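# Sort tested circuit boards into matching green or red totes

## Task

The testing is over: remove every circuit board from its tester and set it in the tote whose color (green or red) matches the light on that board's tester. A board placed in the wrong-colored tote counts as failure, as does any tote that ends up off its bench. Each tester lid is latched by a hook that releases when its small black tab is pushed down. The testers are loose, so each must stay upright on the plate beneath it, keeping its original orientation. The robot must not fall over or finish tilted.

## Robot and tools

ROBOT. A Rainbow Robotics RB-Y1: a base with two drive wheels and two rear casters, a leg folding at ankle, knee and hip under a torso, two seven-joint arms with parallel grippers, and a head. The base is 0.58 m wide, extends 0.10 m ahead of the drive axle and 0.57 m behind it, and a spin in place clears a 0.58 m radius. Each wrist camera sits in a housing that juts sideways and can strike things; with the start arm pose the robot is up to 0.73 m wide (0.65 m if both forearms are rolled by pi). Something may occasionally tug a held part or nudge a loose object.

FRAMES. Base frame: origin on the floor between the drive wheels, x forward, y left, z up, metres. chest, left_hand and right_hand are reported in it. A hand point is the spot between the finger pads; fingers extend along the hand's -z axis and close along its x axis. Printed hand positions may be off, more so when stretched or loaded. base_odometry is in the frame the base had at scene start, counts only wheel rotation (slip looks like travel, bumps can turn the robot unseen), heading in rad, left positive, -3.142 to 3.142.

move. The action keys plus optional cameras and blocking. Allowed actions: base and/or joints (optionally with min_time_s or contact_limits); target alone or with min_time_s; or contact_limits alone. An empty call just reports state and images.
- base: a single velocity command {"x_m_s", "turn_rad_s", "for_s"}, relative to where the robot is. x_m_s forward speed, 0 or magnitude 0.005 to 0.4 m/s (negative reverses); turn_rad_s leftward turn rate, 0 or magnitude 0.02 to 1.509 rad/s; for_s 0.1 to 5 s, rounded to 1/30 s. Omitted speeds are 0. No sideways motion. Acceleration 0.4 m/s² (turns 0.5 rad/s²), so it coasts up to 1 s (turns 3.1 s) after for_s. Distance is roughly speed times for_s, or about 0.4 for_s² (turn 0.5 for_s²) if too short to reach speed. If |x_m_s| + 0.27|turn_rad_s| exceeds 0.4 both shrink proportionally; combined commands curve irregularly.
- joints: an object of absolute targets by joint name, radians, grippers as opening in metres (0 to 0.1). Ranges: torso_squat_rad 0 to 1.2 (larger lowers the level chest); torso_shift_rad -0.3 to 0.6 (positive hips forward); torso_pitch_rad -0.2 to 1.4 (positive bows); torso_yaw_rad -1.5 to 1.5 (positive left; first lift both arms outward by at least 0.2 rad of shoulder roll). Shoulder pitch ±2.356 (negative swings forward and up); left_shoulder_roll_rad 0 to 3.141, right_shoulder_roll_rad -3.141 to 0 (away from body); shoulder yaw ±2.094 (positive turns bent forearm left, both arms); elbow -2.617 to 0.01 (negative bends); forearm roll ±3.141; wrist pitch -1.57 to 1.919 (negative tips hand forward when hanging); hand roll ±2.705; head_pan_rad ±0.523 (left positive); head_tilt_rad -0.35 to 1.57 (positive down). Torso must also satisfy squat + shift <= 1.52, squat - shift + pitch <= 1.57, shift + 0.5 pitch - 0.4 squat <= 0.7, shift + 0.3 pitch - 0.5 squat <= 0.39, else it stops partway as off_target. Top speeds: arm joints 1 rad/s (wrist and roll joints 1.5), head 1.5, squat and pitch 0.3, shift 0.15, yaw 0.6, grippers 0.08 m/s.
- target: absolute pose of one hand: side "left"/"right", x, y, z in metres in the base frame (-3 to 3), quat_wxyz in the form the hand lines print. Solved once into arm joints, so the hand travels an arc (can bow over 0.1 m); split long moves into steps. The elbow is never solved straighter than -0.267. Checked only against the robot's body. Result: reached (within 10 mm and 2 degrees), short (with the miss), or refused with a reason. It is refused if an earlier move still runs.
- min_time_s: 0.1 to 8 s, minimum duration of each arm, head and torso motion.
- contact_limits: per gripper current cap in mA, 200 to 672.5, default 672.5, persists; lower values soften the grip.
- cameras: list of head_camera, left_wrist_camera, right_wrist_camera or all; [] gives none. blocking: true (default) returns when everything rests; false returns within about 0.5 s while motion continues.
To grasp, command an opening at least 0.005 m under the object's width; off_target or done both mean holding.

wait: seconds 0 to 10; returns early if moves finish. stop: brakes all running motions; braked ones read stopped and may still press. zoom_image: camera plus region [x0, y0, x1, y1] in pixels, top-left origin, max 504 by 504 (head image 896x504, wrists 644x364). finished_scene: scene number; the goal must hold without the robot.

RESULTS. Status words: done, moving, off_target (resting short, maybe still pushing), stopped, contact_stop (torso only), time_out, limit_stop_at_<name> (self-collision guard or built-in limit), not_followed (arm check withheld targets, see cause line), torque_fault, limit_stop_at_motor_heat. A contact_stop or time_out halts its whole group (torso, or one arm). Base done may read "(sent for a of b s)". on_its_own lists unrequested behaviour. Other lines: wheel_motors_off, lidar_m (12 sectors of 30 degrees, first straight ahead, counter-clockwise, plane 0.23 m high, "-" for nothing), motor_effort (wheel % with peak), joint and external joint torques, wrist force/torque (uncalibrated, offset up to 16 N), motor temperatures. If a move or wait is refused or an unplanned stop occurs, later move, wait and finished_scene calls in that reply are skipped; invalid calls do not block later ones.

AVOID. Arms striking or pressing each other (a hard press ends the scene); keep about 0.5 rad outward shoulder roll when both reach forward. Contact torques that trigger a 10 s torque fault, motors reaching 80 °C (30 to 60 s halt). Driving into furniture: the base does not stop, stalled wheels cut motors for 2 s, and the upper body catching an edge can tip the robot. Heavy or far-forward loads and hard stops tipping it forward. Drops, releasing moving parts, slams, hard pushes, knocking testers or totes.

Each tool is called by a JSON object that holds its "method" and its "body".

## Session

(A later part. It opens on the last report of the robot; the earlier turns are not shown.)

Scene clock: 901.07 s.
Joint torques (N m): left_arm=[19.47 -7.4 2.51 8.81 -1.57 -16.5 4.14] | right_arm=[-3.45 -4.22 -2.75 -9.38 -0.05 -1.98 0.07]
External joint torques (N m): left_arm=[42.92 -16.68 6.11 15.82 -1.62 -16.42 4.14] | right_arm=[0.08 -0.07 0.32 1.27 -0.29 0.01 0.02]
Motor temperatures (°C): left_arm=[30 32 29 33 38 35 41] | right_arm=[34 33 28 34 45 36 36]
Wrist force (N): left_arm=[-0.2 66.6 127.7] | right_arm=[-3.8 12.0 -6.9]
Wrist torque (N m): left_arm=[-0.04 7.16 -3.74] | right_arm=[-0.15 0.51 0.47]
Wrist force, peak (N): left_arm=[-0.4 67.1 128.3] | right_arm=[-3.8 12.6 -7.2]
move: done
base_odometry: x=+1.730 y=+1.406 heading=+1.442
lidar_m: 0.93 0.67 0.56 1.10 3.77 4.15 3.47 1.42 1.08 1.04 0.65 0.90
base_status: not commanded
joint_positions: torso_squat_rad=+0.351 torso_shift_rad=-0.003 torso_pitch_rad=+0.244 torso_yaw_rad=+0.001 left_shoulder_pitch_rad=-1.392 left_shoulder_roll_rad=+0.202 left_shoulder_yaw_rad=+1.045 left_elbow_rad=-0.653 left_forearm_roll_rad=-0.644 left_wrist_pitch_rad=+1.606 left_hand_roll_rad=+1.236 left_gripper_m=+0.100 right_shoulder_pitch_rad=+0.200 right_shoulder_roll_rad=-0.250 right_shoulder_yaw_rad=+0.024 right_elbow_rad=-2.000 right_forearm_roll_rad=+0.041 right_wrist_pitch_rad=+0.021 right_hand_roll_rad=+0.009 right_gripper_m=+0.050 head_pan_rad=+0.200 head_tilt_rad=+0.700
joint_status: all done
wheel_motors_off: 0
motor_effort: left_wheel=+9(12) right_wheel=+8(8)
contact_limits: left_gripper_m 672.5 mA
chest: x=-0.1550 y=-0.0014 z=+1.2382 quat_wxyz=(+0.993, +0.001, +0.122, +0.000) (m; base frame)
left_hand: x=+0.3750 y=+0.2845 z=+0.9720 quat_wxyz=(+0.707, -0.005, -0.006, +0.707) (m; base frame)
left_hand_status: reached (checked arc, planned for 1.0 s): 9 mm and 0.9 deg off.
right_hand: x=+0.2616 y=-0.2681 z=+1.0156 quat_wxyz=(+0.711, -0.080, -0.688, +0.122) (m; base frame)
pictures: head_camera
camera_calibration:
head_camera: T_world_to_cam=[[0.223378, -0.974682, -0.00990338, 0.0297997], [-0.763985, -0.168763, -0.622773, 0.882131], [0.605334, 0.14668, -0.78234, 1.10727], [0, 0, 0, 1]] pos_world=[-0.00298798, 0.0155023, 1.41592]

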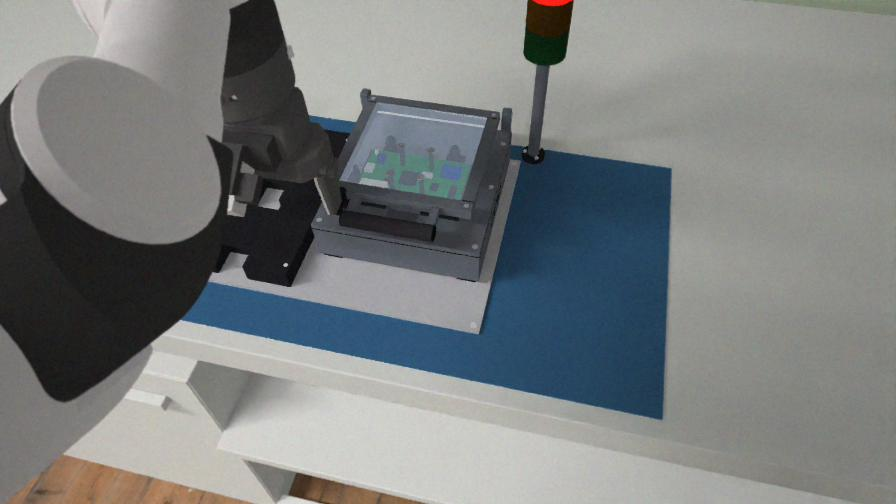

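{"method": "move", "body": {"target": {"side":"left","x":0.373,"y":0.284,"z":0.998,"quat_wxyz":[0.707,0,0,0.707]}, "min_time_s": 0.8, "cameras": []}}

{"method": "move", "body": {"target": {"side":"left","x":0.356,"y":0.2845,"z":0.998,"quat_wxyz":[0.707,0,0,0.707]}, "min_time_s": 0.8, "cameras": ["left_wrist_camera"]}}

{"method": "move", "body": {"target": {"side":"left","x":0.356,"y":0.2845,"z":0.977,"quat_wxyz":[0.707,0,0,0.707]}, "min_time_s": 1, "cameras": ["left_wrist_camera","head_camera"]}}

{"method": "zoom_image", "body": {"camera": "head_camera", "region": [270, 130, 420, 260]}}

Scene clock: 925.80 s.
Joint torques (N m): left_arm=[-22.58 7.12 -4.98 -6.78 0.05 0.19 -0.22] | right_arm=[-3.28 -4.09 -3.09 -9.3 0.04 -2.01 0.02]
External joint torques (N m): left_arm=[0.97 -2.09 -1.12 0.2 0.01 0.23 -0.22] | right_arm=[0.11 0.08 -0.01 1.34 -0.21 -0.03 -0.04]
Motor temperatures (°C): left_arm=[30 32 29 33 38 41 41] | right_arm=[34 33 28 34 45 36 36]
Wrist force (N): left_arm=[-2.4 2.0 -10.1] | right_arm=[-3.7 12.6 -7.1]
Wrist torque (N m): left_arm=[-0.28 -0.47 -0.20] | right_arm=[-0.23 0.52 0.48]
Wrist force, peak (N): left_arm=[-0.3 67.0 127.8] | right_arm=[-3.5 12.8 -7.0]
move: done
base_odometry: x=+1.730 y=+1.406 heading=+1.441
lidar_m: 0.94 0.67 0.56 1.10 3.77 4.16 3.49 1.42 1.07 1.04 0.65 0.90
base_status: not commanded
joint_positions: torso_squat_rad=+0.350 torso_shift_rad=+0.000 torso_pitch_rad=+0.250 torso_yaw_rad=+0.000 left_shoulder_pitch_rad=-1.424 left_shoulder_roll_rad=+0.198 left_shoulder_yaw_rad=+1.038 left_elbow_rad=-0.708 left_forearm_roll_rad=-0.657 left_wrist_pitch_rad=+1.693 left_hand_roll_rad=+1.218 left_gripper_m=+0.100 right_shoulder_pitch_rad=+0.200 right_shoulder_roll_rad=-0.250 right_shoulder_yaw_rad=+0.024 right_elbow_rad=-2.000 right_forearm_roll_rad=+0.041 right_wrist_pitch_rad=+0.021 right_hand_roll_rad=+0.009 right_gripper_m=+0.050 head_pan_rad=+0.200 head_tilt_rad=+0.700
joint_status: all done
wheel_motors_off: 0
motor_effort: left_wheel=-3(12) right_wheel=+5(10)
contact_limits: left_gripper_m 672.5 mA
chest: x=-0.1516 y=-0.0008 z=+1.2379 quat_wxyz=(+0.992, +0.001, +0.125, +0.000) (m; base frame)
left_hand: x=+0.3751 y=+0.2842 z=+0.9943 quat_wxyz=(+0.707, +0.002, +0.003, +0.707) (m; base frame)
left_hand_status: reached (checked arc, planned for 0.8 s): 4 mm and 0.4 deg off.
right_hand: x=+0.2636 y=-0.2680 z=+1.0132 quat_wxyz=(+0.713, -0.080, -0.685, +0.123) (m; base frame)
pictures: none
No camera images: "cameras" was empty.

Scene clock: 926.93 s.
Joint torques (N m): left_arm=[-20.9 6.91 -6.02 -6.82 0.21 0.13 -0.06] | right_arm=[-3.22 -4.09 -2.92 -9.36 0.01 -1.97 0.08]
External joint torques (N m): left_arm=[1.74 -1.71 -1.12 0.11 0.18 0.17 -0.06] | right_arm=[0.17 0.08 0.16 1.28 -0.24 0.02 0.03]
Motor temperatures (°C): left_arm=[30 32 29 33 38 41 41] | right_arm=[34 33 28 34 45 36 36]
Wrist force (N): left_arm=[-2.6 1.7 -9.9] | right_arm=[-3.6 12.7 -7.0]
Wrist torque (N m): left_arm=[-0.22 -0.47 -0.19] | right_arm=[-0.23 0.52 0.49]
Wrist force, peak (N): left_arm=[-2.8 2.1 -10.9] | right_arm=[-3.8 12.6 -7.2]
move: done
base_odometry: x=+1.730 y=+1.406 heading=+1.441
lidar_m: 0.94 0.67 0.56 1.11 3.77 4.16 3.48 1.43 1.07 1.04 0.66 0.91
base_status: not commanded
joint_positions: torso_squat_rad=+0.350 torso_shift_rad=+0.000 torso_pitch_rad=+0.250 torso_yaw_rad=+0.000 left_shoulder_pitch_rad=-1.360 left_shoulder_roll_rad=+0.100 left_shoulder_yaw_rad=+1.026 left_elbow_rad=-0.960 left_forearm_roll_rad=-0.671 left_wrist_pitch_rad=+1.797 left_hand_roll_rad=+1.132 left_gripper_m=+0.100 right_shoulder_pitch_rad=+0.200 right_shoulder_roll_rad=-0.250 right_shoulder_yaw_rad=+0.024 right_elbow_rad=-2.000 right_forearm_roll_rad=+0.041 right_wrist_pitch_rad=+0.021 right_hand_roll_rad=+0.009 right_gripper_m=+0.050 head_pan_rad=+0.200 head_tilt_rad=+0.700
joint_status: all done
wheel_motors_off: 0
motor_effort: left_wheel=-2(3) right_wheel=+5(8)
contact_limits: left_gripper_m 672.5 mA
chest: x=-0.1515 y=-0.0008 z=+1.2379 quat_wxyz=(+0.992, +0.000, +0.125, +0.000) (m; base frame)
left_hand: x=+0.3557 y=+0.2845 z=+0.9983 quat_wxyz=(+0.707, +0.001, +0.002, +0.707) (m; base frame)
left_hand_status: reached (checked arc, planned for 0.8 s): 0 mm and 0.3 deg off.
right_hand: x=+0.2636 y=-0.2679 z=+1.0132 quat_wxyz=(+0.713, -0.080, -0.685, +0.123) (m; base frame)
pictures: left_wrist_camera
camera_calibration:
left_wrist_camera: T_world_to_cam=[[-0.0161457, 0.999781, -0.0133332, -0.266706], [0.874893, 0.0205819, 0.483878, -0.765842], [0.484047, -0.00385259, -0.875034, 0.771473], [0, 0, 0, 1]] pos_world=[0.292295, 0.285382, 1.04208]

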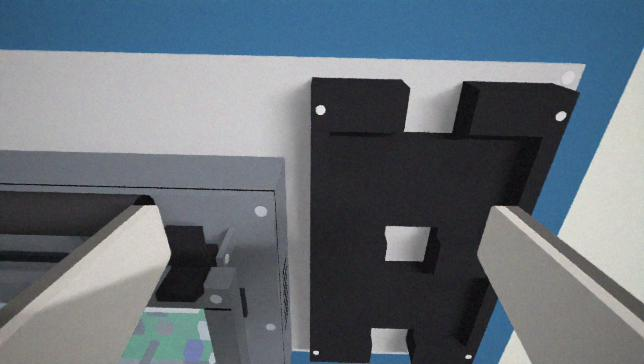

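Scene clock: 928.27 s.
Joint torques (N m): left_arm=[-20.14 6.51 -3.77 -5.37 0.49 -0.36 0.42] | right_arm=[-3.2 -4.18 -3.03 -9.19 -0.04 -1.98 0.06]
External joint torques (N m): left_arm=[2.36 -2.07 0.99 1.63 0.45 -0.31 0.42] | right_arm=[0.19 -0.01 0.05 1.44 -0.29 0 0]
Motor temperatures (°C): left_arm=[30 32 29 33 38 40 41] | right_arm=[34 33 28 34 45 36 36]
Wrist force (N): left_arm=[-2.8 1.8 -10.0] | right_arm=[-3.7 12.4 -6.7]
Wrist torque (N m): left_arm=[-0.23 -0.48 -0.19] | right_arm=[-0.19 0.52 0.46]
Wrist force, peak (N): left_arm=[-2.8 1.8 -10.5] | right_arm=[-3.7 12.8 -7.0]
move: done
base_odometry: x=+1.730 y=+1.406 heading=+1.441
lidar_m: 0.94 0.66 0.56 1.10 3.76 4.16 3.49 1.42 1.07 1.04 0.65 0.91
base_status: not commanded
joint_positions: torso_squat_rad=+0.350 torso_shift_rad=+0.000 torso_pitch_rad=+0.250 torso_yaw_rad=+0.000 left_shoulder_pitch_rad=-1.332 left_shoulder_roll_rad=+0.096 left_shoulder_yaw_rad=+1.034 left_elbow_rad=-0.927 left_forearm_roll_rad=-0.658 left_wrist_pitch_rad=+1.736 left_hand_roll_rad=+1.143 left_gripper_m=+0.100 right_shoulder_pitch_rad=+0.200 right_shoulder_roll_rad=-0.250 right_shoulder_yaw_rad=+0.024 right_elbow_rad=-2.000 right_forearm_roll_rad=+0.041 right_wrist_pitch_rad=+0.021 right_hand_roll_rad=+0.009 right_gripper_m=+0.050 head_pan_rad=+0.200 head_tilt_rad=+0.700
joint_status: all done
wheel_motors_off: 0
motor_effort: left_wheel=-2(4) right_wheel=+5(7)
contact_limits: left_gripper_m 672.5 mA
chest: x=-0.1515 y=-0.0008 z=+1.2379 quat_wxyz=(+0.992, +0.000, +0.125, +0.000) (m; base frame)
left_hand: x=+0.3561 y=+0.2847 z=+0.9773 quat_wxyz=(+0.707, +0.000, +0.000, +0.707) (m; base frame)
left_hand_status: reached (checked arc, planned for 1.0 s): 0 mm and 0.1 deg off.
right_hand: x=+0.2636 y=-0.2679 z=+1.0132 quat_wxyz=(+0.713, -0.080, -0.685, +0.123) (m; base frame)
pictures: head_camera, left_wrist_camera
camera_calibration:
head_camera: T_world_to_cam=[[0.222863, -0.9748, -0.00989963, 0.0295623], [-0.767746, -0.169249, -0.617997, 0.878209], [0.600747, 0.145329, -0.786118, 1.10884], [0, 0, 0, 1]] pos_world=[0.00151827, 0.0163065, 1.4147]
left_wrist_camera: T_world_to_cam=[[-0.0154982, 0.999809, -0.0119312, -0.268812], [0.871949, 0.0193542, 0.489214, -0.7599], [0.489352, -0.00282149, -0.872082, 0.747872], [0, 0, 0, 1]] pos_world=[0.292455, 0.285578, 1.02075]

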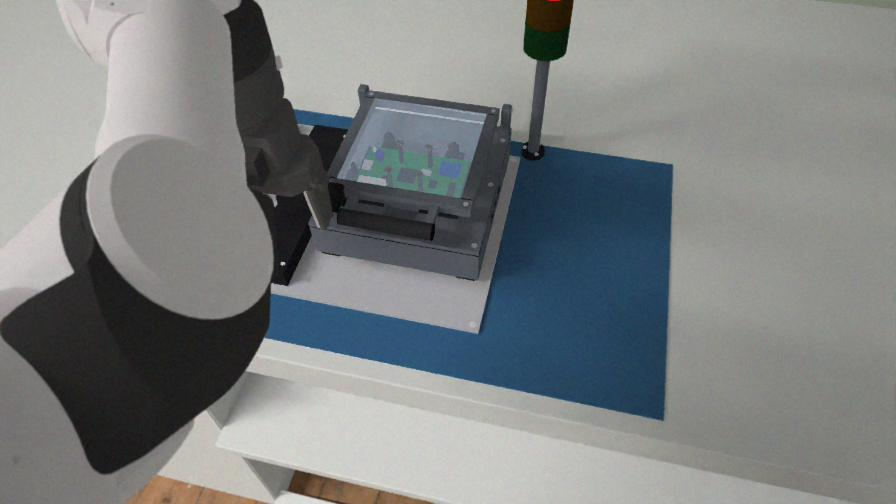

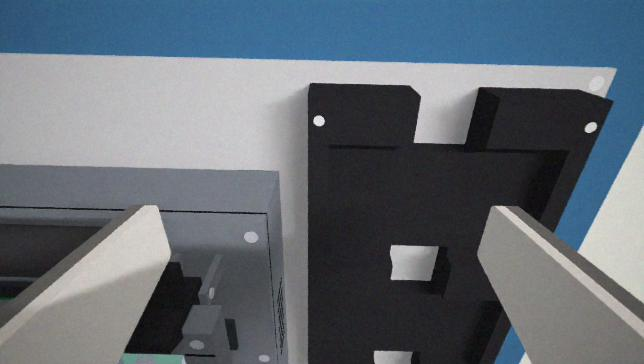

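Scaled by 3.360 from the camera's 896x504 image, which has a finer 1280x720 frame.

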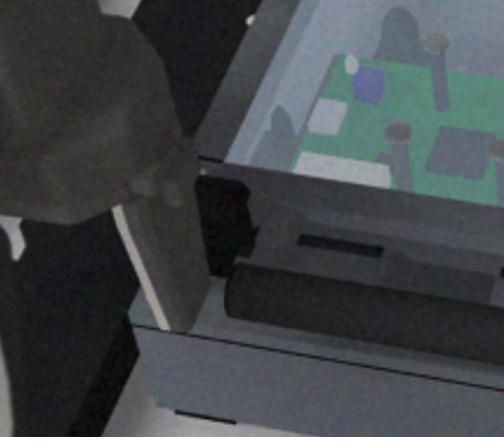

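{"method": "move", "body": {"target": {"side":"left","x":0.356,"y":0.2845,"z":0.995,"quat_wxyz":[0.707,0,0,0.707]}, "min_time_s": 0.6, "cameras": []}}

{"method": "move", "body": {"target": {"side":"left","x":0.3645,"y":0.2845,"z":0.995,"quat_wxyz":[0.707,0,0,0.707]}, "min_time_s": 0.6, "cameras": []}}

{"method": "move", "body": {"target": {"side":"left","x":0.3645,"y":0.2845,"z":0.977,"quat_wxyz":[0.707,0,0,0.707]}, "min_time_s": 1, "cameras": []}}

{"method": "move", "body": {"target": {"side":"left","x":0.3645,"y":0.2845,"z":0.968,"quat_wxyz":[0.707,0,0,0.707]}, "min_time_s": 1, "cameras": ["head_camera"]}}

{"method": "zoom_image", "body": {"camera": "head_camera", "region": [270, 80, 520, 290]}}

Scene clock: 944.73 s.
Joint torques (N m): left_arm=[-22.03 9.13 -6.21 -6.72 0.07 0.22 -0.22] | right_arm=[-3.1 -3.77 -2.94 -9.34 -0.08 -1.98 0]
External joint torques (N m): left_arm=[0.57 0.53 -1.32 0.23 0.03 0.27 -0.22] | right_arm=[0.3 0.41 0.14 1.29 -0.33 0 -0.05]
Motor temperatures (°C): left_arm=[30 32 29 33 38 38 41] | right_arm=[34 33 28 34 45 36 36]
Wrist force (N): left_arm=[-2.6 1.7 -9.8] | right_arm=[-3.5 12.6 -6.9]
Wrist torque (N m): left_arm=[-0.21 -0.47 -0.19] | right_arm=[-0.21 0.56 0.49]
Wrist force, peak (N): left_arm=[-2.4 1.9 -10.5] | right_arm=[-4.0 12.7 -7.1]
move: done
base_odometry: x=+1.730 y=+1.406 heading=+1.441
lidar_m: 0.94 0.67 0.56 1.10 3.76 4.15 3.48 1.43 1.07 1.04 0.65 0.91
base_status: not commanded
joint_positions: torso_squat_rad=+0.350 torso_shift_rad=+0.000 torso_pitch_rad=+0.250 torso_yaw_rad=+0.000 left_shoulder_pitch_rad=-1.354 left_shoulder_roll_rad=+0.097 left_shoulder_yaw_rad=+1.028 left_elbow_rad=-0.957 left_forearm_roll_rad=-0.667 left_wrist_pitch_rad=+1.783 left_hand_roll_rad=+1.133 left_gripper_m=+0.100 right_shoulder_pitch_rad=+0.200 right_shoulder_roll_rad=-0.250 right_shoulder_yaw_rad=+0.024 right_elbow_rad=-2.000 right_forearm_roll_rad=+0.041 right_wrist_pitch_rad=+0.021 right_hand_roll_rad=+0.009 right_gripper_m=+0.050 head_pan_rad=+0.200 head_tilt_rad=+0.700
joint_status: all done
wheel_motors_off: 0
motor_effort: left_wheel=-2(4) right_wheel=+4(7)
contact_limits: left_gripper_m 672.5 mA
chest: x=-0.1515 y=-0.0008 z=+1.2379 quat_wxyz=(+0.992, +0.000, +0.125, +0.000) (m; base frame)
left_hand: x=+0.3564 y=+0.2843 z=+0.9942 quat_wxyz=(+0.707, +0.000, +0.001, +0.707) (m; base frame)
left_hand_status: reached (checked arc, planned for 0.6 s): 1 mm and 0.1 deg off.
right_hand: x=+0.2636 y=-0.2679 z=+1.0132 quat_wxyz=(+0.713, -0.080, -0.685, +0.123) (m; base frame)
pictures: none
No camera images: "cameras" was empty.

Scene clock: 945.67 s.
Joint torques (N m): left_arm=[-22.1 9.45 -3.4 -5.48 0.36 -0.28 0.35] | right_arm=[-3.12 -3.79 -3.03 -9.17 -0.01 -2.03 0.05]
External joint torques (N m): left_arm=[0.82 0.65 1.24 1.49 0.32 -0.23 0.35] | right_arm=[0.27 0.38 0.06 1.47 -0.25 -0.05 0]
Motor temperatures (°C): left_arm=[30 32 29 33 38 38 41] | right_arm=[34 33 28 34 45 36 36]
Wrist force (N): left_arm=[-2.5 1.8 -10.3] | right_arm=[-3.6 12.3 -6.9]
Wrist torque (N m): left_arm=[-0.21 -0.46 -0.19] | right_arm=[-0.19 0.54 0.48]
Wrist force, peak (N): left_arm=[-2.7 1.9 -10.7] | right_arm=[-3.6 12.7 -6.9]
move: done
base_odometry: x=+1.730 y=+1.406 heading=+1.441
lidar_m: 0.94 0.67 0.56 1.11 3.77 4.15 3.48 1.42 1.08 1.04 0.66 0.90
base_status: not commanded
joint_positions: torso_squat_rad=+0.350 torso_shift_rad=+0.000 torso_pitch_rad=+0.250 torso_yaw_rad=+0.000 left_shoulder_pitch_rad=-1.375 left_shoulder_roll_rad=+0.125 left_shoulder_yaw_rad=+1.030 left_elbow_rad=-0.888 left_forearm_roll_rad=-0.663 left_wrist_pitch_rad=+1.755 left_hand_roll_rad=+1.158 left_gripper_m=+0.100 right_shoulder_pitch_rad=+0.200 right_shoulder_roll_rad=-0.250 right_shoulder_yaw_rad=+0.024 right_elbow_rad=-2.000 right_forearm_roll_rad=+0.041 right_wrist_pitch_rad=+0.021 right_hand_roll_rad=+0.009 right_gripper_m=+0.050 head_pan_rad=+0.200 head_tilt_rad=+0.700
joint_status: all done
wheel_motors_off: 0
motor_effort: left_wheel=-3(4) right_wheel=+6(6)
contact_limits: left_gripper_m 672.5 mA
chest: x=-0.1515 y=-0.0008 z=+1.2379 quat_wxyz=(+0.992, +0.000, +0.125, +0.000) (m; base frame)
left_hand: x=+0.3639 y=+0.2842 z=+0.9952 quat_wxyz=(+0.707, -0.001, -0.001, +0.707) (m; base frame)
left_hand_status: reached (checked arc, planned for 0.6 s): 1 mm and 0.2 deg off.
right_hand: x=+0.2636 y=-0.2679 z=+1.0132 quat_wxyz=(+0.713, -0.080, -0.685, +0.123) (m; base frame)
pictures: none
No camera images: "cameras" was empty.

Scene clock: 947.00 s.
Joint torques (N m): left_arm=[-18.17 9.5 -2.98 -4.73 0.03 -0.8 0.51] | right_arm=[-3.04 -4 -2.67 -9.3 0.03 -2.02 0.09]
External joint torques (N m): left_arm=[4.74 0.66 1.4 2.29 -0.01 -0.74 0.51] | right_arm=[0.35 0.17 0.42 1.33 -0.22 -0.04 0.03]
Motor temperatures (°C): left_arm=[30 32 29 33 38 38 41] | right_arm=[34 33 28 34 45 36 36]
Wrist force (N): left_arm=[-3.3 3.7 -3.4] | right_arm=[-3.8 12.5 -7.0]
Wrist torque (N m): left_arm=[-0.23 -0.09 -0.30] | right_arm=[-0.23 0.50 0.46]
Wrist force, peak (N): left_arm=[-2.6 2.0 -10.3] | right_arm=[-4.0 12.7 -6.9]
move: done
base_odometry: x=+1.730 y=+1.406 heading=+1.441
lidar_m: 0.94 0.66 0.56 1.09 3.77 4.15 3.48 1.42 1.07 1.04 0.65 0.90
base_status: not commanded
joint_positions: torso_squat_rad=+0.350 torso_shift_rad=+0.000 torso_pitch_rad=+0.250 torso_yaw_rad=+0.000 left_shoulder_pitch_rad=-1.360 left_shoulder_roll_rad=+0.135 left_shoulder_yaw_rad=+1.037 left_elbow_rad=-0.830 left_forearm_roll_rad=-0.654 left_wrist_pitch_rad=+1.700 left_hand_roll_rad=+1.177 left_gripper_m=+0.100 right_shoulder_pitch_rad=+0.200 right_shoulder_roll_rad=-0.250 right_shoulder_yaw_rad=+0.024 right_elbow_rad=-2.000 right_forearm_roll_rad=+0.041 right_wrist_pitch_rad=+0.021 right_hand_roll_rad=+0.009 right_gripper_m=+0.050 head_pan_rad=+0.200 head_tilt_rad=+0.700
joint_status: all done
wheel_motors_off: 0
motor_effort: left_wheel=-2(4) right_wheel=+6(7)
contact_limits: left_gripper_m 672.5 mA
chest: x=-0.1516 y=-0.0008 z=+1.2379 quat_wxyz=(+0.992, +0.000, +0.125, +0.000) (m; base frame)
left_hand: x=+0.3648 y=+0.2842 z=+0.9775 quat_wxyz=(+0.707, +0.000, -0.001, +0.707) (m; base frame)
left_hand_status: reached (checked arc, planned for 1.0 s): 1 mm and 0.1 deg off.
right_hand: x=+0.2636 y=-0.2679 z=+1.0132 quat_wxyz=(+0.713, -0.080, -0.685, +0.123) (m; base frame)
pictures: none
No camera images: "cameras" was empty.

Scene clock: 948.33 s.
Joint torques (N m): left_arm=[-3.31 2.52 0.18 1.54 -0.14 -6.54 1.86] | right_arm=[-3.16 -3.96 -3.08 -9.28 -0.01 -2.01 0]
External joint torques (N m): left_arm=[19.61 -6.37 4.47 8.57 -0.19 -6.48 1.86] | right_arm=[0.29 0.21 0 1.36 -0.26 -0.03 -0.06]
Motor temperatures (°C): left_arm=[30 32 29 33 38 38 41] | right_arm=[34 33 28 34 45 36 36]
Wrist force (N): left_arm=[-1.5 26.0 47.1] | right_arm=[-4.0 12.5 -6.9]
Wrist torque (N m): left_arm=[0.00 2.63 -1.50] | right_arm=[-0.21 0.49 0.46]
Wrist force, peak (N): left_arm=[-1.4 26.2 48.1] | right_arm=[-3.9 12.7 -7.0]
move: done
base_odometry: x=+1.730 y=+1.406 heading=+1.441
lidar_m: 0.94 0.67 0.55 1.11 3.77 4.16 3.48 1.42 1.06 1.04 0.65 0.91
base_status: not commanded
joint_positions: torso_squat_rad=+0.350 torso_shift_rad=-0.001 torso_pitch_rad=+0.248 torso_yaw_rad=+0.000 left_shoulder_pitch_rad=-1.354 left_shoulder_roll_rad=+0.139 left_shoulder_yaw_rad=+1.040 left_elbow_rad=-0.810 left_forearm_roll_rad=-0.650 left_wrist_pitch_rad=+1.676 left_hand_roll_rad=+1.184 left_gripper_m=+0.100 right_shoulder_pitch_rad=+0.200 right_shoulder_roll_rad=-0.250 right_shoulder_yaw_rad=+0.024 right_elbow_rad=-2.000 right_forearm_roll_rad=+0.041 right_wrist_pitch_rad=+0.021 right_hand_roll_rad=+0.009 right_gripper_m=+0.050 head_pan_rad=+0.200 head_tilt_rad=+0.700
joint_status: all done
wheel_motors_off: 0
motor_effort: left_wheel=-3(3) right_wheel=+5(7)
contact_limits: left_gripper_m 672.5 mA
chest: x=-0.1528 y=-0.0010 z=+1.2380 quat_wxyz=(+0.992, +0.001, +0.124, +0.000) (m; base frame)
left_hand: x=+0.3652 y=+0.2846 z=+0.9725 quat_wxyz=(+0.707, -0.002, -0.003, +0.707) (m; base frame)
left_hand_status: reached (checked arc, planned for 1.0 s): 5 mm and 0.4 deg off.
right_hand: x=+0.2628 y=-0.2680 z=+1.0141 quat_wxyz=(+0.713, -0.080, -0.686, +0.123) (m; base frame)
pictures: head_camera
camera_calibration:
head_camera: T_world_to_cam=[[0.223028, -0.974762, -0.00983588, 0.0296087], [-0.766375, -0.169095, -0.619738, 0.879645], [0.602435, 0.145757, -0.784747, 1.10827], [0, 0, 0, 1]] pos_world=[-0.000126985, 0.0160666, 1.41515]

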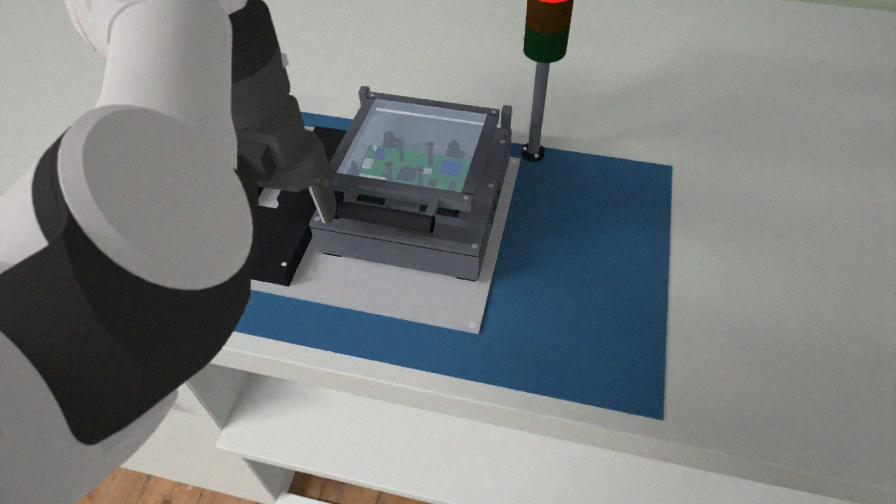

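Scaled by 2.016 from the camera's 896x504 image, which has a finer 1280x720 frame.

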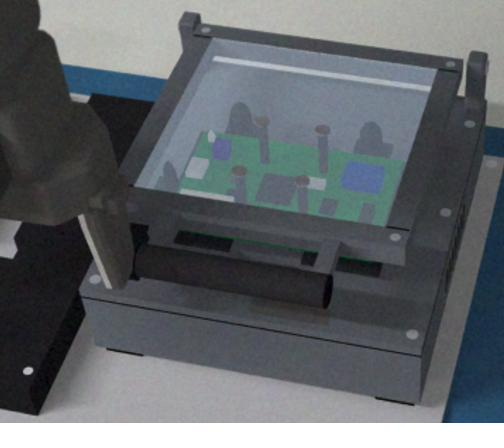

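{"method": "move", "body": {"target": {"side":"left","x":0.362,"y":0.286,"z":1.05,"quat_wxyz":[0.707,0,0,0.707]}, "min_time_s": 1, "cameras": []}}

{"method": "move", "body": {"joints": {"left_shoulder_pitch_rad":-0.309,"left_shoulder_roll_rad":0.2,"left_shoulder_yaw_rad":0.073,"left_elbow_rad":-2.3,"left_forearm_roll_rad":0.064,"left_wrist_pitch_rad":1.6,"left_hand_roll_rad":0.104,"left_gripper_m":0.045}, "cameras": ["head_camera"]}}

{"method": "zoom_image", "body": {"camera": "head_camera", "region": [270, 80, 520, 290]}}

Scene clock: 955.77 s.
Joint torques (N m): left_arm=[-22.12 9.38 -5.9 -6.58 0.1 0.22 -0.24] | right_arm=[-3.22 -3.98 -2.87 -9.22 -0.04 -1.97 0.06]
External joint torques (N m): left_arm=[1.14 0.44 -1.05 0.19 0.07 0.26 -0.24] | right_arm=[0.17 0.2 0.22 1.41 -0.29 0.01 0.01]
Motor temperatures (°C): left_arm=[30 32 29 33 38 37 41] | right_arm=[34 33 28 34 45 36 36]
Wrist force (N): left_arm=[-2.0 1.6 -10.3] | right_arm=[-3.7 12.3 -6.9]
Wrist torque (N m): left_arm=[-0.21 -0.42 -0.19] | right_arm=[-0.18 0.51 0.47]
Wrist force, peak (N): left_arm=[-1.6 26.2 47.5] | right_arm=[-3.8 12.8 -7.0]
move: done
base_odometry: x=+1.730 y=+1.406 heading=+1.441
lidar_m: 0.94 0.66 0.55 1.10 3.76 4.16 3.48 1.42 1.06 1.04 0.65 0.91
base_status: not commanded
joint_positions: torso_squat_rad=+0.350 torso_shift_rad=+0.000 torso_pitch_rad=+0.250 torso_yaw_rad=+0.000 left_shoulder_pitch_rad=-1.451 left_shoulder_roll_rad=+0.148 left_shoulder_yaw_rad=+1.012 left_elbow_rad=-0.942 left_forearm_roll_rad=-0.690 left_wrist_pitch_rad=+1.889 left_hand_roll_rad=+1.132 left_gripper_m=+0.100 right_shoulder_pitch_rad=+0.200 right_shoulder_roll_rad=-0.250 right_shoulder_yaw_rad=+0.024 right_elbow_rad=-2.000 right_forearm_roll_rad=+0.041 right_wrist_pitch_rad=+0.021 right_hand_roll_rad=+0.009 right_gripper_m=+0.050 head_pan_rad=+0.200 head_tilt_rad=+0.700
joint_status: all done
wheel_motors_off: 0
motor_effort: left_wheel=-3(4) right_wheel=+6(8)
contact_limits: left_gripper_m 672.5 mA
chest: x=-0.1516 y=-0.0008 z=+1.2379 quat_wxyz=(+0.992, +0.000, +0.125, +0.000) (m; base frame)
left_hand: x=+0.3634 y=+0.2855 z=+1.0479 quat_wxyz=(+0.707, +0.001, +0.003, +0.707) (m; base frame)
left_hand_status: reached (checked arc, planned for 1.0 s): 3 mm and 0.3 deg off.
right_hand: x=+0.2635 y=-0.2679 z=+1.0132 quat_wxyz=(+0.713, -0.080, -0.685, +0.123) (m; base frame)
pictures: none
No camera images: "cameras" was empty.

Scene clock: 957.80 s.
Joint torques (N m): left_arm=[-9.77 4.64 2.04 -7.57 -0.24 -1.53 0.46] | right_arm=[-2.98 -4.12 -2.79 -9.29 -0.04 -2.1 0.04]
External joint torques (N m): left_arm=[0.37 1.14 0.15 0.72 0.03 -0.13 0.49] | right_arm=[0.41 0.05 0.3 1.34 -0.29 -0.12 -0.02]
Motor temperatures (°C): left_arm=[30 32 29 33 38 37 41] | right_arm=[34 33 28 34 45 36 36]
Wrist force (N): left_arm=[-6.3 1.0 -9.0] | right_arm=[-3.6 12.2 -7.0]
Wrist torque (N m): left_arm=[-0.16 -0.70 -0.20] | right_arm=[-0.19 0.53 0.48]
Wrist force, peak (N): left_arm=[-2.9 2.7 -11.4] | right_arm=[-3.7 12.6 -7.4]
move: done
base_odometry: x=+1.730 y=+1.406 heading=+1.441
lidar_m: 0.94 0.66 0.56 1.10 3.77 4.16 3.48 1.42 1.07 1.04 0.66 0.90
base_status: not commanded
joint_positions: torso_squat_rad=+0.350 torso_shift_rad=+0.000 torso_pitch_rad=+0.250 torso_yaw_rad=+0.000 left_shoulder_pitch_rad=-0.309 left_shoulder_roll_rad=+0.200 left_shoulder_yaw_rad=+0.073 left_elbow_rad=-2.300 left_forearm_roll_rad=+0.064 left_wrist_pitch_rad=+1.600 left_hand_roll_rad=+0.104 left_gripper_m=+0.045 right_shoulder_pitch_rad=+0.200 right_shoulder_roll_rad=-0.250 right_shoulder_yaw_rad=+0.024 right_elbow_rad=-2.000 right_forearm_roll_rad=+0.041 right_wrist_pitch_rad=+0.021 right_hand_roll_rad=+0.009 right_gripper_m=+0.050 head_pan_rad=+0.200 head_tilt_rad=+0.700
joint_status: all done
wheel_motors_off: 0
motor_effort: left_wheel=-3(4) right_wheel=+5(7)
contact_limits: left_gripper_m 672.5 mA
chest: x=-0.1515 y=-0.0007 z=+1.2379 quat_wxyz=(+0.992, +0.000, +0.125, +0.000) (m; base frame)
left_hand: x=+0.2762 y=+0.2478 z=+1.0355 quat_wxyz=(+0.929, +0.034, -0.369, -0.009) (m; base frame)
right_hand: x=+0.2636 y=-0.2679 z=+1.0132 quat_wxyz=(+0.713, -0.080, -0.685, +0.123) (m; base frame)
pictures: head_camera
camera_calibration:
head_camera: T_world_to_cam=[[0.222866, -0.974799, -0.00984701, 0.0295275], [-0.767752, -0.169286, -0.61798, 0.878201], [0.60074, 0.145287, -0.786132, 1.10885], [0, 0, 0, 1]] pos_world=[0.00153086, 0.0163501, 1.4147]

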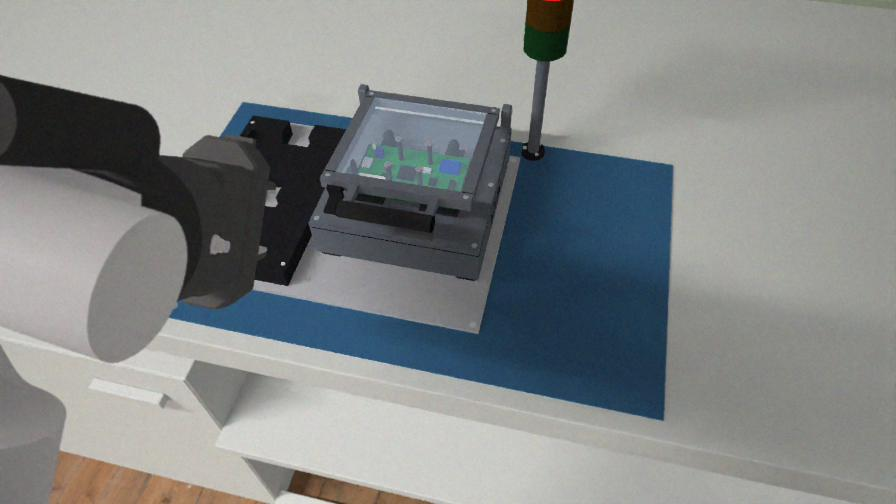

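Scaled by 2.016 from the camera's 896x504 image, which has a finer 1280x720 frame.

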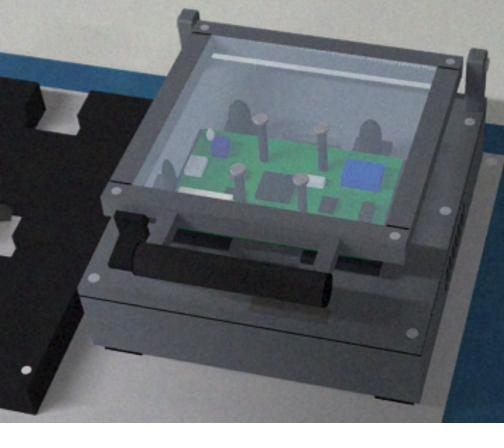

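{"method": "move", "body": {"target": {"side":"left","x":0.272,"y":0.168,"z":1.021,"quat_wxyz":[0.887,0,-0.462,0]}, "min_time_s": 1, "cameras": []}}

{"method": "move", "body": {"target": {"side":"left","x":0.345,"y":0.168,"z":0.972,"quat_wxyz":[0.887,0,-0.462,0]}, "min_time_s": 1.2, "cameras": ["head_camera","left_wrist_camera"]}}

{"method": "zoom_image", "body": {"camera": "head_camera", "region": [270, 80, 520, 290]}}

Scene clock: 967.83 s.
Joint torques (N m): left_arm=[-6.72 -2.1 -0.67 -9.2 -0.03 -1.68 0.33] | right_arm=[-3.39 -4.12 -2.88 -9.18 -0.04 -2.01 0.03]
External joint torques (N m): left_arm=[1.18 -0.91 -0.68 0.34 0.25 -0.04 0.37] | right_arm=[0 0.05 0.21 1.45 -0.29 -0.03 -0.02]
Motor temperatures (°C): left_arm=[30 32 29 33 38 37 41] | right_arm=[34 33 28 34 45 36 36]
Wrist force (N): left_arm=[-7.3 2.0 -8.2] | right_arm=[-3.7 12.1 -7.0]
Wrist torque (N m): left_arm=[-0.21 -0.76 -0.21] | right_arm=[-0.17 0.51 0.46]
Wrist force, peak (N): left_arm=[-7.4 1.7 -8.6] | right_arm=[-3.5 12.9 -7.1]
move: done
base_odometry: x=+1.730 y=+1.406 heading=+1.441
lidar_m: 0.94 0.66 0.55 1.10 3.77 4.15 3.48 1.42 1.07 1.04 0.66 0.91
base_status: not commanded
joint_positions: torso_squat_rad=+0.350 torso_shift_rad=+0.000 torso_pitch_rad=+0.250 torso_yaw_rad=+0.000 left_shoulder_pitch_rad=-0.110 left_shoulder_roll_rad=+0.028 left_shoulder_yaw_rad=-0.189 left_elbow_rad=-2.302 left_forearm_roll_rad=-0.202 left_wrist_pitch_rad=+1.213 left_hand_roll_rad=+0.198 left_gripper_m=+0.045 right_shoulder_pitch_rad=+0.200 right_shoulder_roll_rad=-0.250 right_shoulder_yaw_rad=+0.024 right_elbow_rad=-2.000 right_forearm_roll_rad=+0.041 right_wrist_pitch_rad=+0.021 right_hand_roll_rad=+0.009 right_gripper_m=+0.050 head_pan_rad=+0.200 head_tilt_rad=+0.700
joint_status: all done
wheel_motors_off: 0
motor_effort: left_wheel=-2(4) right_wheel=+6(7)
contact_limits: left_gripper_m 672.5 mA
chest: x=-0.1515 y=-0.0007 z=+1.2379 quat_wxyz=(+0.992, +0.000, +0.125, +0.000) (m; base frame)
left_hand: x=+0.2719 y=+0.1680 z=+1.0211 quat_wxyz=(+0.887, +0.000, -0.462, -0.001) (m; base frame)
left_hand_status: reached (checked arc, planned for 1.0 s): 0 mm and 0.1 deg off.
right_hand: x=+0.2636 y=-0.2679 z=+1.0132 quat_wxyz=(+0.713, -0.080, -0.685, +0.123) (m; base frame)
pictures: none
No camera images: "cameras" was empty.

Scene clock: 969.37 s.
Joint torques (N m): left_arm=[-11.63 0.97 1.6 -8.47 0.11 -1.68 0.29] | right_arm=[-3.19 -4.12 -2.63 -9.21 0.01 -2.04 -0.03]
External joint torques (N m): left_arm=[0.08 1.07 1.07 1.68 0.43 -0.07 0.33] | right_arm=[0.2 0.05 0.46 1.42 -0.24 -0.05 -0.09]
Motor temperatures (°C): left_arm=[30 32 29 33 38 37 41] | right_arm=[34 33 28 34 45 36 36]
Wrist force (N): left_arm=[-7.2 1.7 -7.9] | right_arm=[-3.7 12.3 -7.1]
Wrist torque (N m): left_arm=[-0.22 -0.78 -0.19] | right_arm=[-0.19 0.51 0.48]
Wrist force, peak (N): left_arm=[-7.3 1.6 -8.6] | right_arm=[-3.7 13.0 -7.3]
move: done
base_odometry: x=+1.730 y=+1.406 heading=+1.441
lidar_m: 0.94 0.67 0.56 1.11 3.77 4.16 3.49 1.43 1.07 1.04 0.66 0.90
base_status: not commanded
joint_positions: torso_squat_rad=+0.350 torso_shift_rad=+0.000 torso_pitch_rad=+0.250 torso_yaw_rad=+0.000 left_shoulder_pitch_rad=-0.311 left_shoulder_roll_rad=+0.052 left_shoulder_yaw_rad=-0.107 left_elbow_rad=-1.900 left_forearm_roll_rad=-0.172 left_wrist_pitch_rad=+1.002 left_hand_roll_rad=+0.252 left_gripper_m=+0.045 right_shoulder_pitch_rad=+0.200 right_shoulder_roll_rad=-0.250 right_shoulder_yaw_rad=+0.024 right_elbow_rad=-2.000 right_forearm_roll_rad=+0.041 right_wrist_pitch_rad=+0.021 right_hand_roll_rad=+0.009 right_gripper_m=+0.050 head_pan_rad=+0.200 head_tilt_rad=+0.700
joint_status: all done
wheel_motors_off: 0
motor_effort: left_wheel=-3(4) right_wheel=+5(7)
contact_limits: left_gripper_m 672.5 mA
chest: x=-0.1515 y=-0.0007 z=+1.2379 quat_wxyz=(+0.992, +0.000, +0.125, +0.000) (m; base frame)
left_hand: x=+0.3445 y=+0.1679 z=+0.9723 quat_wxyz=(+0.887, +0.000, -0.462, +0.000) (m; base frame)
left_hand_status: reached (checked arc, planned for 1.2 s): 1 mm and 0.0 deg off.
right_hand: x=+0.2636 y=-0.2679 z=+1.0132 quat_wxyz=(+0.713, -0.080, -0.685, +0.123) (m; base frame)
pictures: head_camera, left_wrist_camera
camera_calibration:
head_camera: T_world_to_cam=[[0.222866, -0.974799, -0.00985581, 0.0295332], [-0.767772, -0.169286, -0.617955, 0.878183], [0.600714, 0.145288, -0.786151, 1.10885], [0, 0, 0, 1]] pos_world=[0.00155821, 0.0163495, 1.4147]
left_wrist_camera: T_world_to_cam=[[0.583304, 0.0154513, 0.812107, -0.994508], [-0.389294, -0.872187, 0.296209, 0.0267732], [0.712886, -0.488928, -0.502735, 0.394331], [0, 0, 0, 1]] pos_world=[0.30941, 0.231518, 0.997961]

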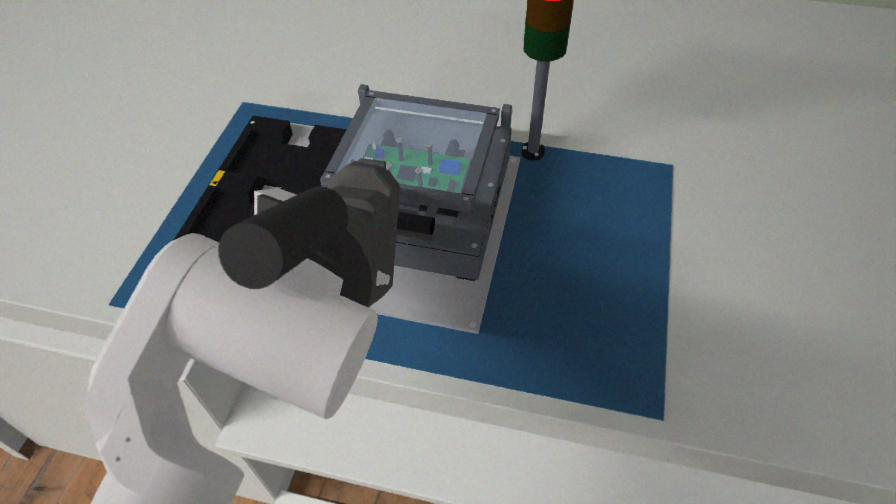

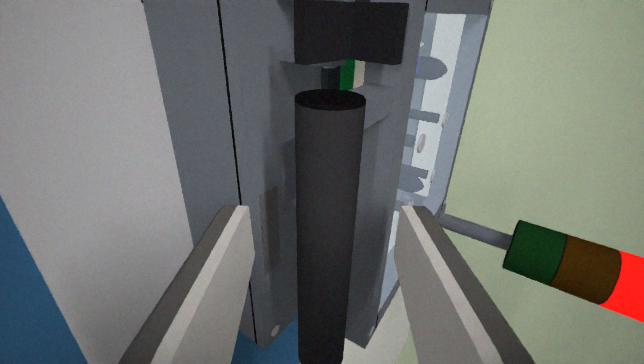

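Scaled by 2.016 from the camera's 896x504 image, which has a finer 1280x720 frame.

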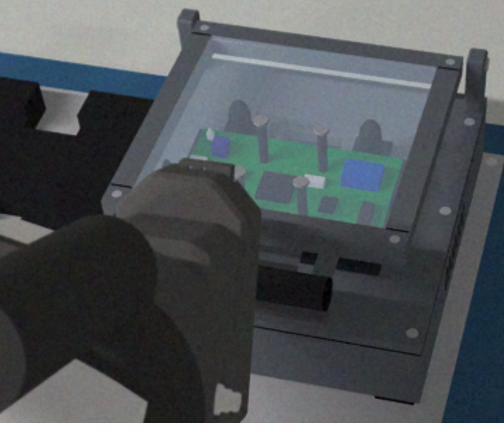

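Bar well between fingers. Advance slightly, cage, lift.

{"method": "move", "body": {"joints": {"left_gripper_m":0.028}, "cameras": ["left_wrist_camera"]}}

{"method": "move", "body": {"target": {"side":"left","x":0.349,"y":0.168,"z":1.007,"quat_wxyz":[0.906,0,-0.423,0]}, "min_time_s": 1.2, "cameras": ["left_wrist_camera"]}}

{"method": "move", "body": {"target": {"side":"left","x":0.374,"y":0.168,"z":1.057,"quat_wxyz":[0.924,0,-0.383,0]}, "min_time_s": 1.5, "cameras": ["head_camera"]}}

Scene clock: 976.73 s.
Joint torques (N m): left_arm=[-11.69 1.06 1.31 -8.4 0.15 -1.68 0.27] | right_arm=[-3.35 -4 -3.22 -9.34 0.04 -2.01 0.04]
External joint torques (N m): left_arm=[0.02 1.17 0.79 1.75 0.47 -0.07 0.31] | right_arm=[0.04 0.18 -0.14 1.29 -0.21 -0.03 -0.01]
Motor temperatures (°C): left_arm=[30 32 29 33 38 36 41] | right_arm=[34 33 28 34 45 36 36]
Wrist force (N): left_arm=[-7.5 1.6 -8.3] | right_arm=[-3.7 12.4 -6.9]
Wrist torque (N m): left_arm=[-0.20 -0.83 -0.18] | right_arm=[-0.20 0.51 0.46]
Wrist force, peak (N): left_arm=[-7.4 1.7 -8.5] | right_arm=[-3.8 12.8 -7.0]
move: done
base_odometry: x=+1.730 y=+1.406 heading=+1.441
lidar_m: 0.94 0.66 0.54 1.10 3.76 4.16 3.48 1.42 1.07 1.04 0.65 0.91
base_status: not commanded
joint_positions: torso_squat_rad=+0.350 torso_shift_rad=+0.000 torso_pitch_rad=+0.250 torso_yaw_rad=+0.000 left_shoulder_pitch_rad=-0.311 left_shoulder_roll_rad=+0.052 left_shoulder_yaw_rad=-0.107 left_elbow_rad=-1.900 left_forearm_roll_rad=-0.172 left_wrist_pitch_rad=+1.002 left_hand_roll_rad=+0.252 left_gripper_m=+0.028 right_shoulder_pitch_rad=+0.200 right_shoulder_roll_rad=-0.250 right_shoulder_yaw_rad=+0.024 right_elbow_rad=-2.000 right_forearm_roll_rad=+0.041 right_wrist_pitch_rad=+0.021 right_hand_roll_rad=+0.009 right_gripper_m=+0.050 head_pan_rad=+0.200 head_tilt_rad=+0.700
joint_status: all done
wheel_motors_off: 0
motor_effort: left_wheel=-3(5) right_wheel=+5(6)
contact_limits: left_gripper_m 672.5 mA
chest: x=-0.1515 y=-0.0007 z=+1.2379 quat_wxyz=(+0.992, +0.000, +0.125, +0.000) (m; base frame)
left_hand: x=+0.3445 y=+0.1679 z=+0.9723 quat_wxyz=(+0.887, +0.000, -0.462, +0.000) (m; base frame)
right_hand: x=+0.2636 y=-0.2679 z=+1.0132 quat_wxyz=(+0.713, -0.080, -0.685, +0.123) (m; base frame)
pictures: left_wrist_camera
camera_calibration:
left_wrist_camera: T_world_to_cam=[[0.583304, 0.0154514, 0.812107, -0.994509], [-0.389294, -0.872187, 0.296209, 0.0267732], [0.712886, -0.488928, -0.502735, 0.394331], [0, 0, 0, 1]] pos_world=[0.30941, 0.231518, 0.997961]

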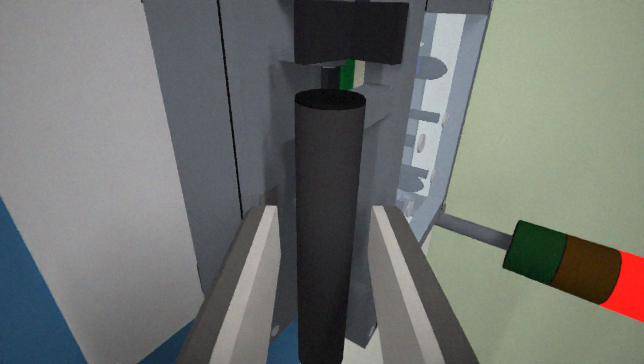

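Scene clock: 978.27 s.
Joint torques (N m): left_arm=[-17.15 1.04 0.91 -10.95 0.57 -3.18 -0.08] | right_arm=[-3.02 -4.02 -3.08 -9.25 0.04 -1.98 0.05]
External joint torques (N m): left_arm=[-4.05 0.48 0.24 -1.38 0.85 -1.65 -0.04] | right_arm=[0.37 0.15 0.01 1.38 -0.21 0 -0.01]
Motor temperatures (°C): left_arm=[30 32 29 33 38 36 41] | right_arm=[34 33 28 34 45 36 36]
Wrist force (N): left_arm=[-13.9 5.4 -4.5] | right_arm=[-3.7 12.4 -6.8]
Wrist torque (N m): left_arm=[-0.15 -0.48 -0.28] | right_arm=[-0.19 0.51 0.48]
Wrist force, peak (N): left_arm=[-17.7 3.0 -1.6] | right_arm=[-3.8 12.6 -7.2]
move: done
base_odometry: x=+1.730 y=+1.406 heading=+1.441
lidar_m: 0.94 0.67 0.56 1.10 3.77 4.15 3.48 1.41 1.06 1.04 0.65 0.90
base_status: not commanded
joint_positions: torso_squat_rad=+0.350 torso_shift_rad=+0.000 torso_pitch_rad=+0.250 torso_yaw_rad=+0.000 left_shoulder_pitch_rad=-0.431 left_shoulder_roll_rad=+0.060 left_shoulder_yaw_rad=-0.064 left_elbow_rad=-1.965 left_forearm_roll_rad=-0.118 left_wrist_pitch_rad=+1.262 left_hand_roll_rad=+0.215 left_gripper_m=+0.028 right_shoulder_pitch_rad=+0.200 right_shoulder_roll_rad=-0.250 right_shoulder_yaw_rad=+0.024 right_elbow_rad=-2.000 right_forearm_roll_rad=+0.041 right_wrist_pitch_rad=+0.021 right_hand_roll_rad=+0.009 right_gripper_m=+0.050 head_pan_rad=+0.200 head_tilt_rad=+0.700
joint_status: all done
wheel_motors_off: 0
motor_effort: left_wheel=-4(4) right_wheel=+5(7)
contact_limits: left_gripper_m 672.5 mA
chest: x=-0.1515 y=-0.0007 z=+1.2379 quat_wxyz=(+0.992, +0.000, +0.125, +0.000) (m; base frame)
left_hand: x=+0.3484 y=+0.1681 z=+1.0064 quat_wxyz=(+0.906, +0.000, -0.423, +0.000) (m; base frame)
left_hand_status: reached (checked arc, planned for 1.2 s): 1 mm and 0.0 deg off.
right_hand: x=+0.2636 y=-0.2679 z=+1.0132 quat_wxyz=(+0.713, -0.080, -0.685, +0.123) (m; base frame)
pictures: left_wrist_camera
camera_calibration:
left_wrist_camera: T_world_to_cam=[[0.651633, 0.0156893, 0.758373, -0.994187], [-0.361469, -0.872544, 0.328644, -0.0238428], [0.66687, -0.488284, -0.562907, 0.485269], [0, 0, 0, 1]] pos_world=[0.315615, 0.231743, 1.03496]

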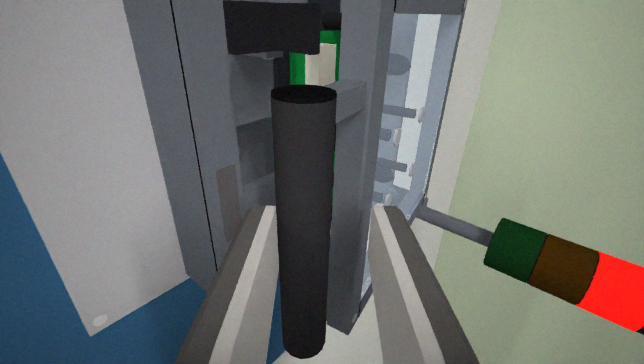

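Scene clock: 980.10 s.
Joint torques (N m): left_arm=[-16.83 4.44 2.55 -7.55 -0.19 -1.73 -0.26] | right_arm=[-3.25 -4.25 -3.21 -9.23 -0.03 -1.99 0.04]
External joint torques (N m): left_arm=[-0.77 2.24 1.67 1.16 0.05 -0.29 -0.22] | right_arm=[0.14 -0.08 -0.12 1.41 -0.28 0 -0.01]
Motor temperatures (°C): left_arm=[30 32 29 33 38 36 41] | right_arm=[34 33 28 34 45 36 36]
Wrist force (N): left_arm=[-8.2 1.0 -9.2] | right_arm=[-3.7 12.3 -6.8]
Wrist torque (N m): left_arm=[-0.24 -0.66 -0.18] | right_arm=[-0.19 0.53 0.47]
Wrist force, peak (N): left_arm=[-15.8 1.0 -2.8] | right_arm=[-4.0 12.5 -7.2]
move: done
base_odometry: x=+1.730 y=+1.406 heading=+1.441
lidar_m: 0.94 0.66 0.55 1.10 3.77 4.16 3.48 1.42 1.07 1.05 0.65 0.91
base_status: not commanded
joint_positions: torso_squat_rad=+0.350 torso_shift_rad=+0.000 torso_pitch_rad=+0.250 torso_yaw_rad=+0.000 left_shoulder_pitch_rad=-0.676 left_shoulder_roll_rad=+0.086 left_shoulder_yaw_rad=+0.022 left_elbow_rad=-1.910 left_forearm_roll_rad=-0.059 left_wrist_pitch_rad=+1.525 left_hand_roll_rad=+0.188 left_gripper_m=+0.028 right_shoulder_pitch_rad=+0.200 right_shoulder_roll_rad=-0.250 right_shoulder_yaw_rad=+0.024 right_elbow_rad=-2.000 right_forearm_roll_rad=+0.041 right_wrist_pitch_rad=+0.021 right_hand_roll_rad=+0.009 right_gripper_m=+0.050 head_pan_rad=+0.200 head_tilt_rad=+0.700
joint_status: all done
wheel_motors_off: 0
motor_effort: left_wheel=-3(4) right_wheel=+6(7)
contact_limits: left_gripper_m 672.5 mA
chest: x=-0.1515 y=-0.0007 z=+1.2379 quat_wxyz=(+0.992, +0.000, +0.125, +0.000) (m; base frame)
left_hand: x=+0.3732 y=+0.1676 z=+1.0574 quat_wxyz=(+0.923, -0.001, -0.384, +0.000) (m; base frame)
left_hand_status: reached (checked arc, planned for 1.5 s): 1 mm and 0.2 deg off.
right_hand: x=+0.2636 y=-0.2679 z=+1.0132 quat_wxyz=(+0.713, -0.080, -0.685, +0.123) (m; base frame)
pictures: head_camera
camera_calibration:
head_camera: T_world_to_cam=[[0.222873, -0.974798, -0.00985179, 0.0295374], [-0.767781, -0.169297, -0.617941, 0.878151], [0.600699, 0.145286, -0.786163, 1.10887], [0, 0, 0, 1]] pos_world=[0.00154524, 0.0163567, 1.41469]

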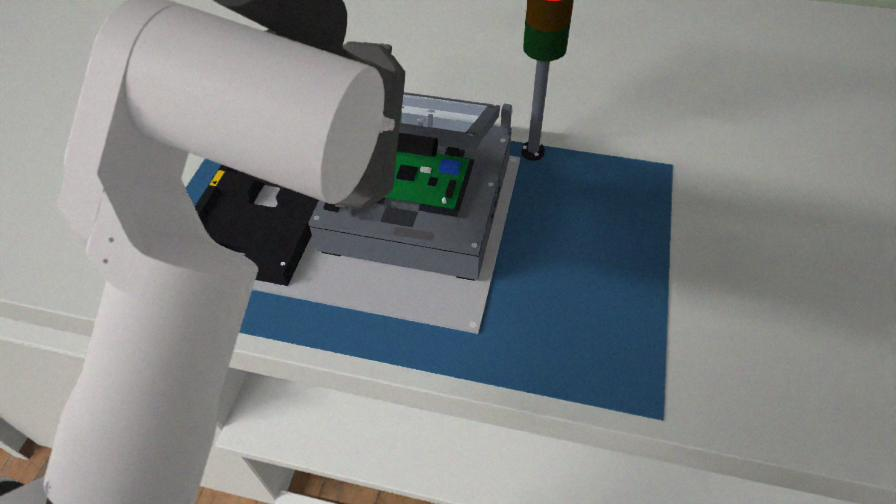

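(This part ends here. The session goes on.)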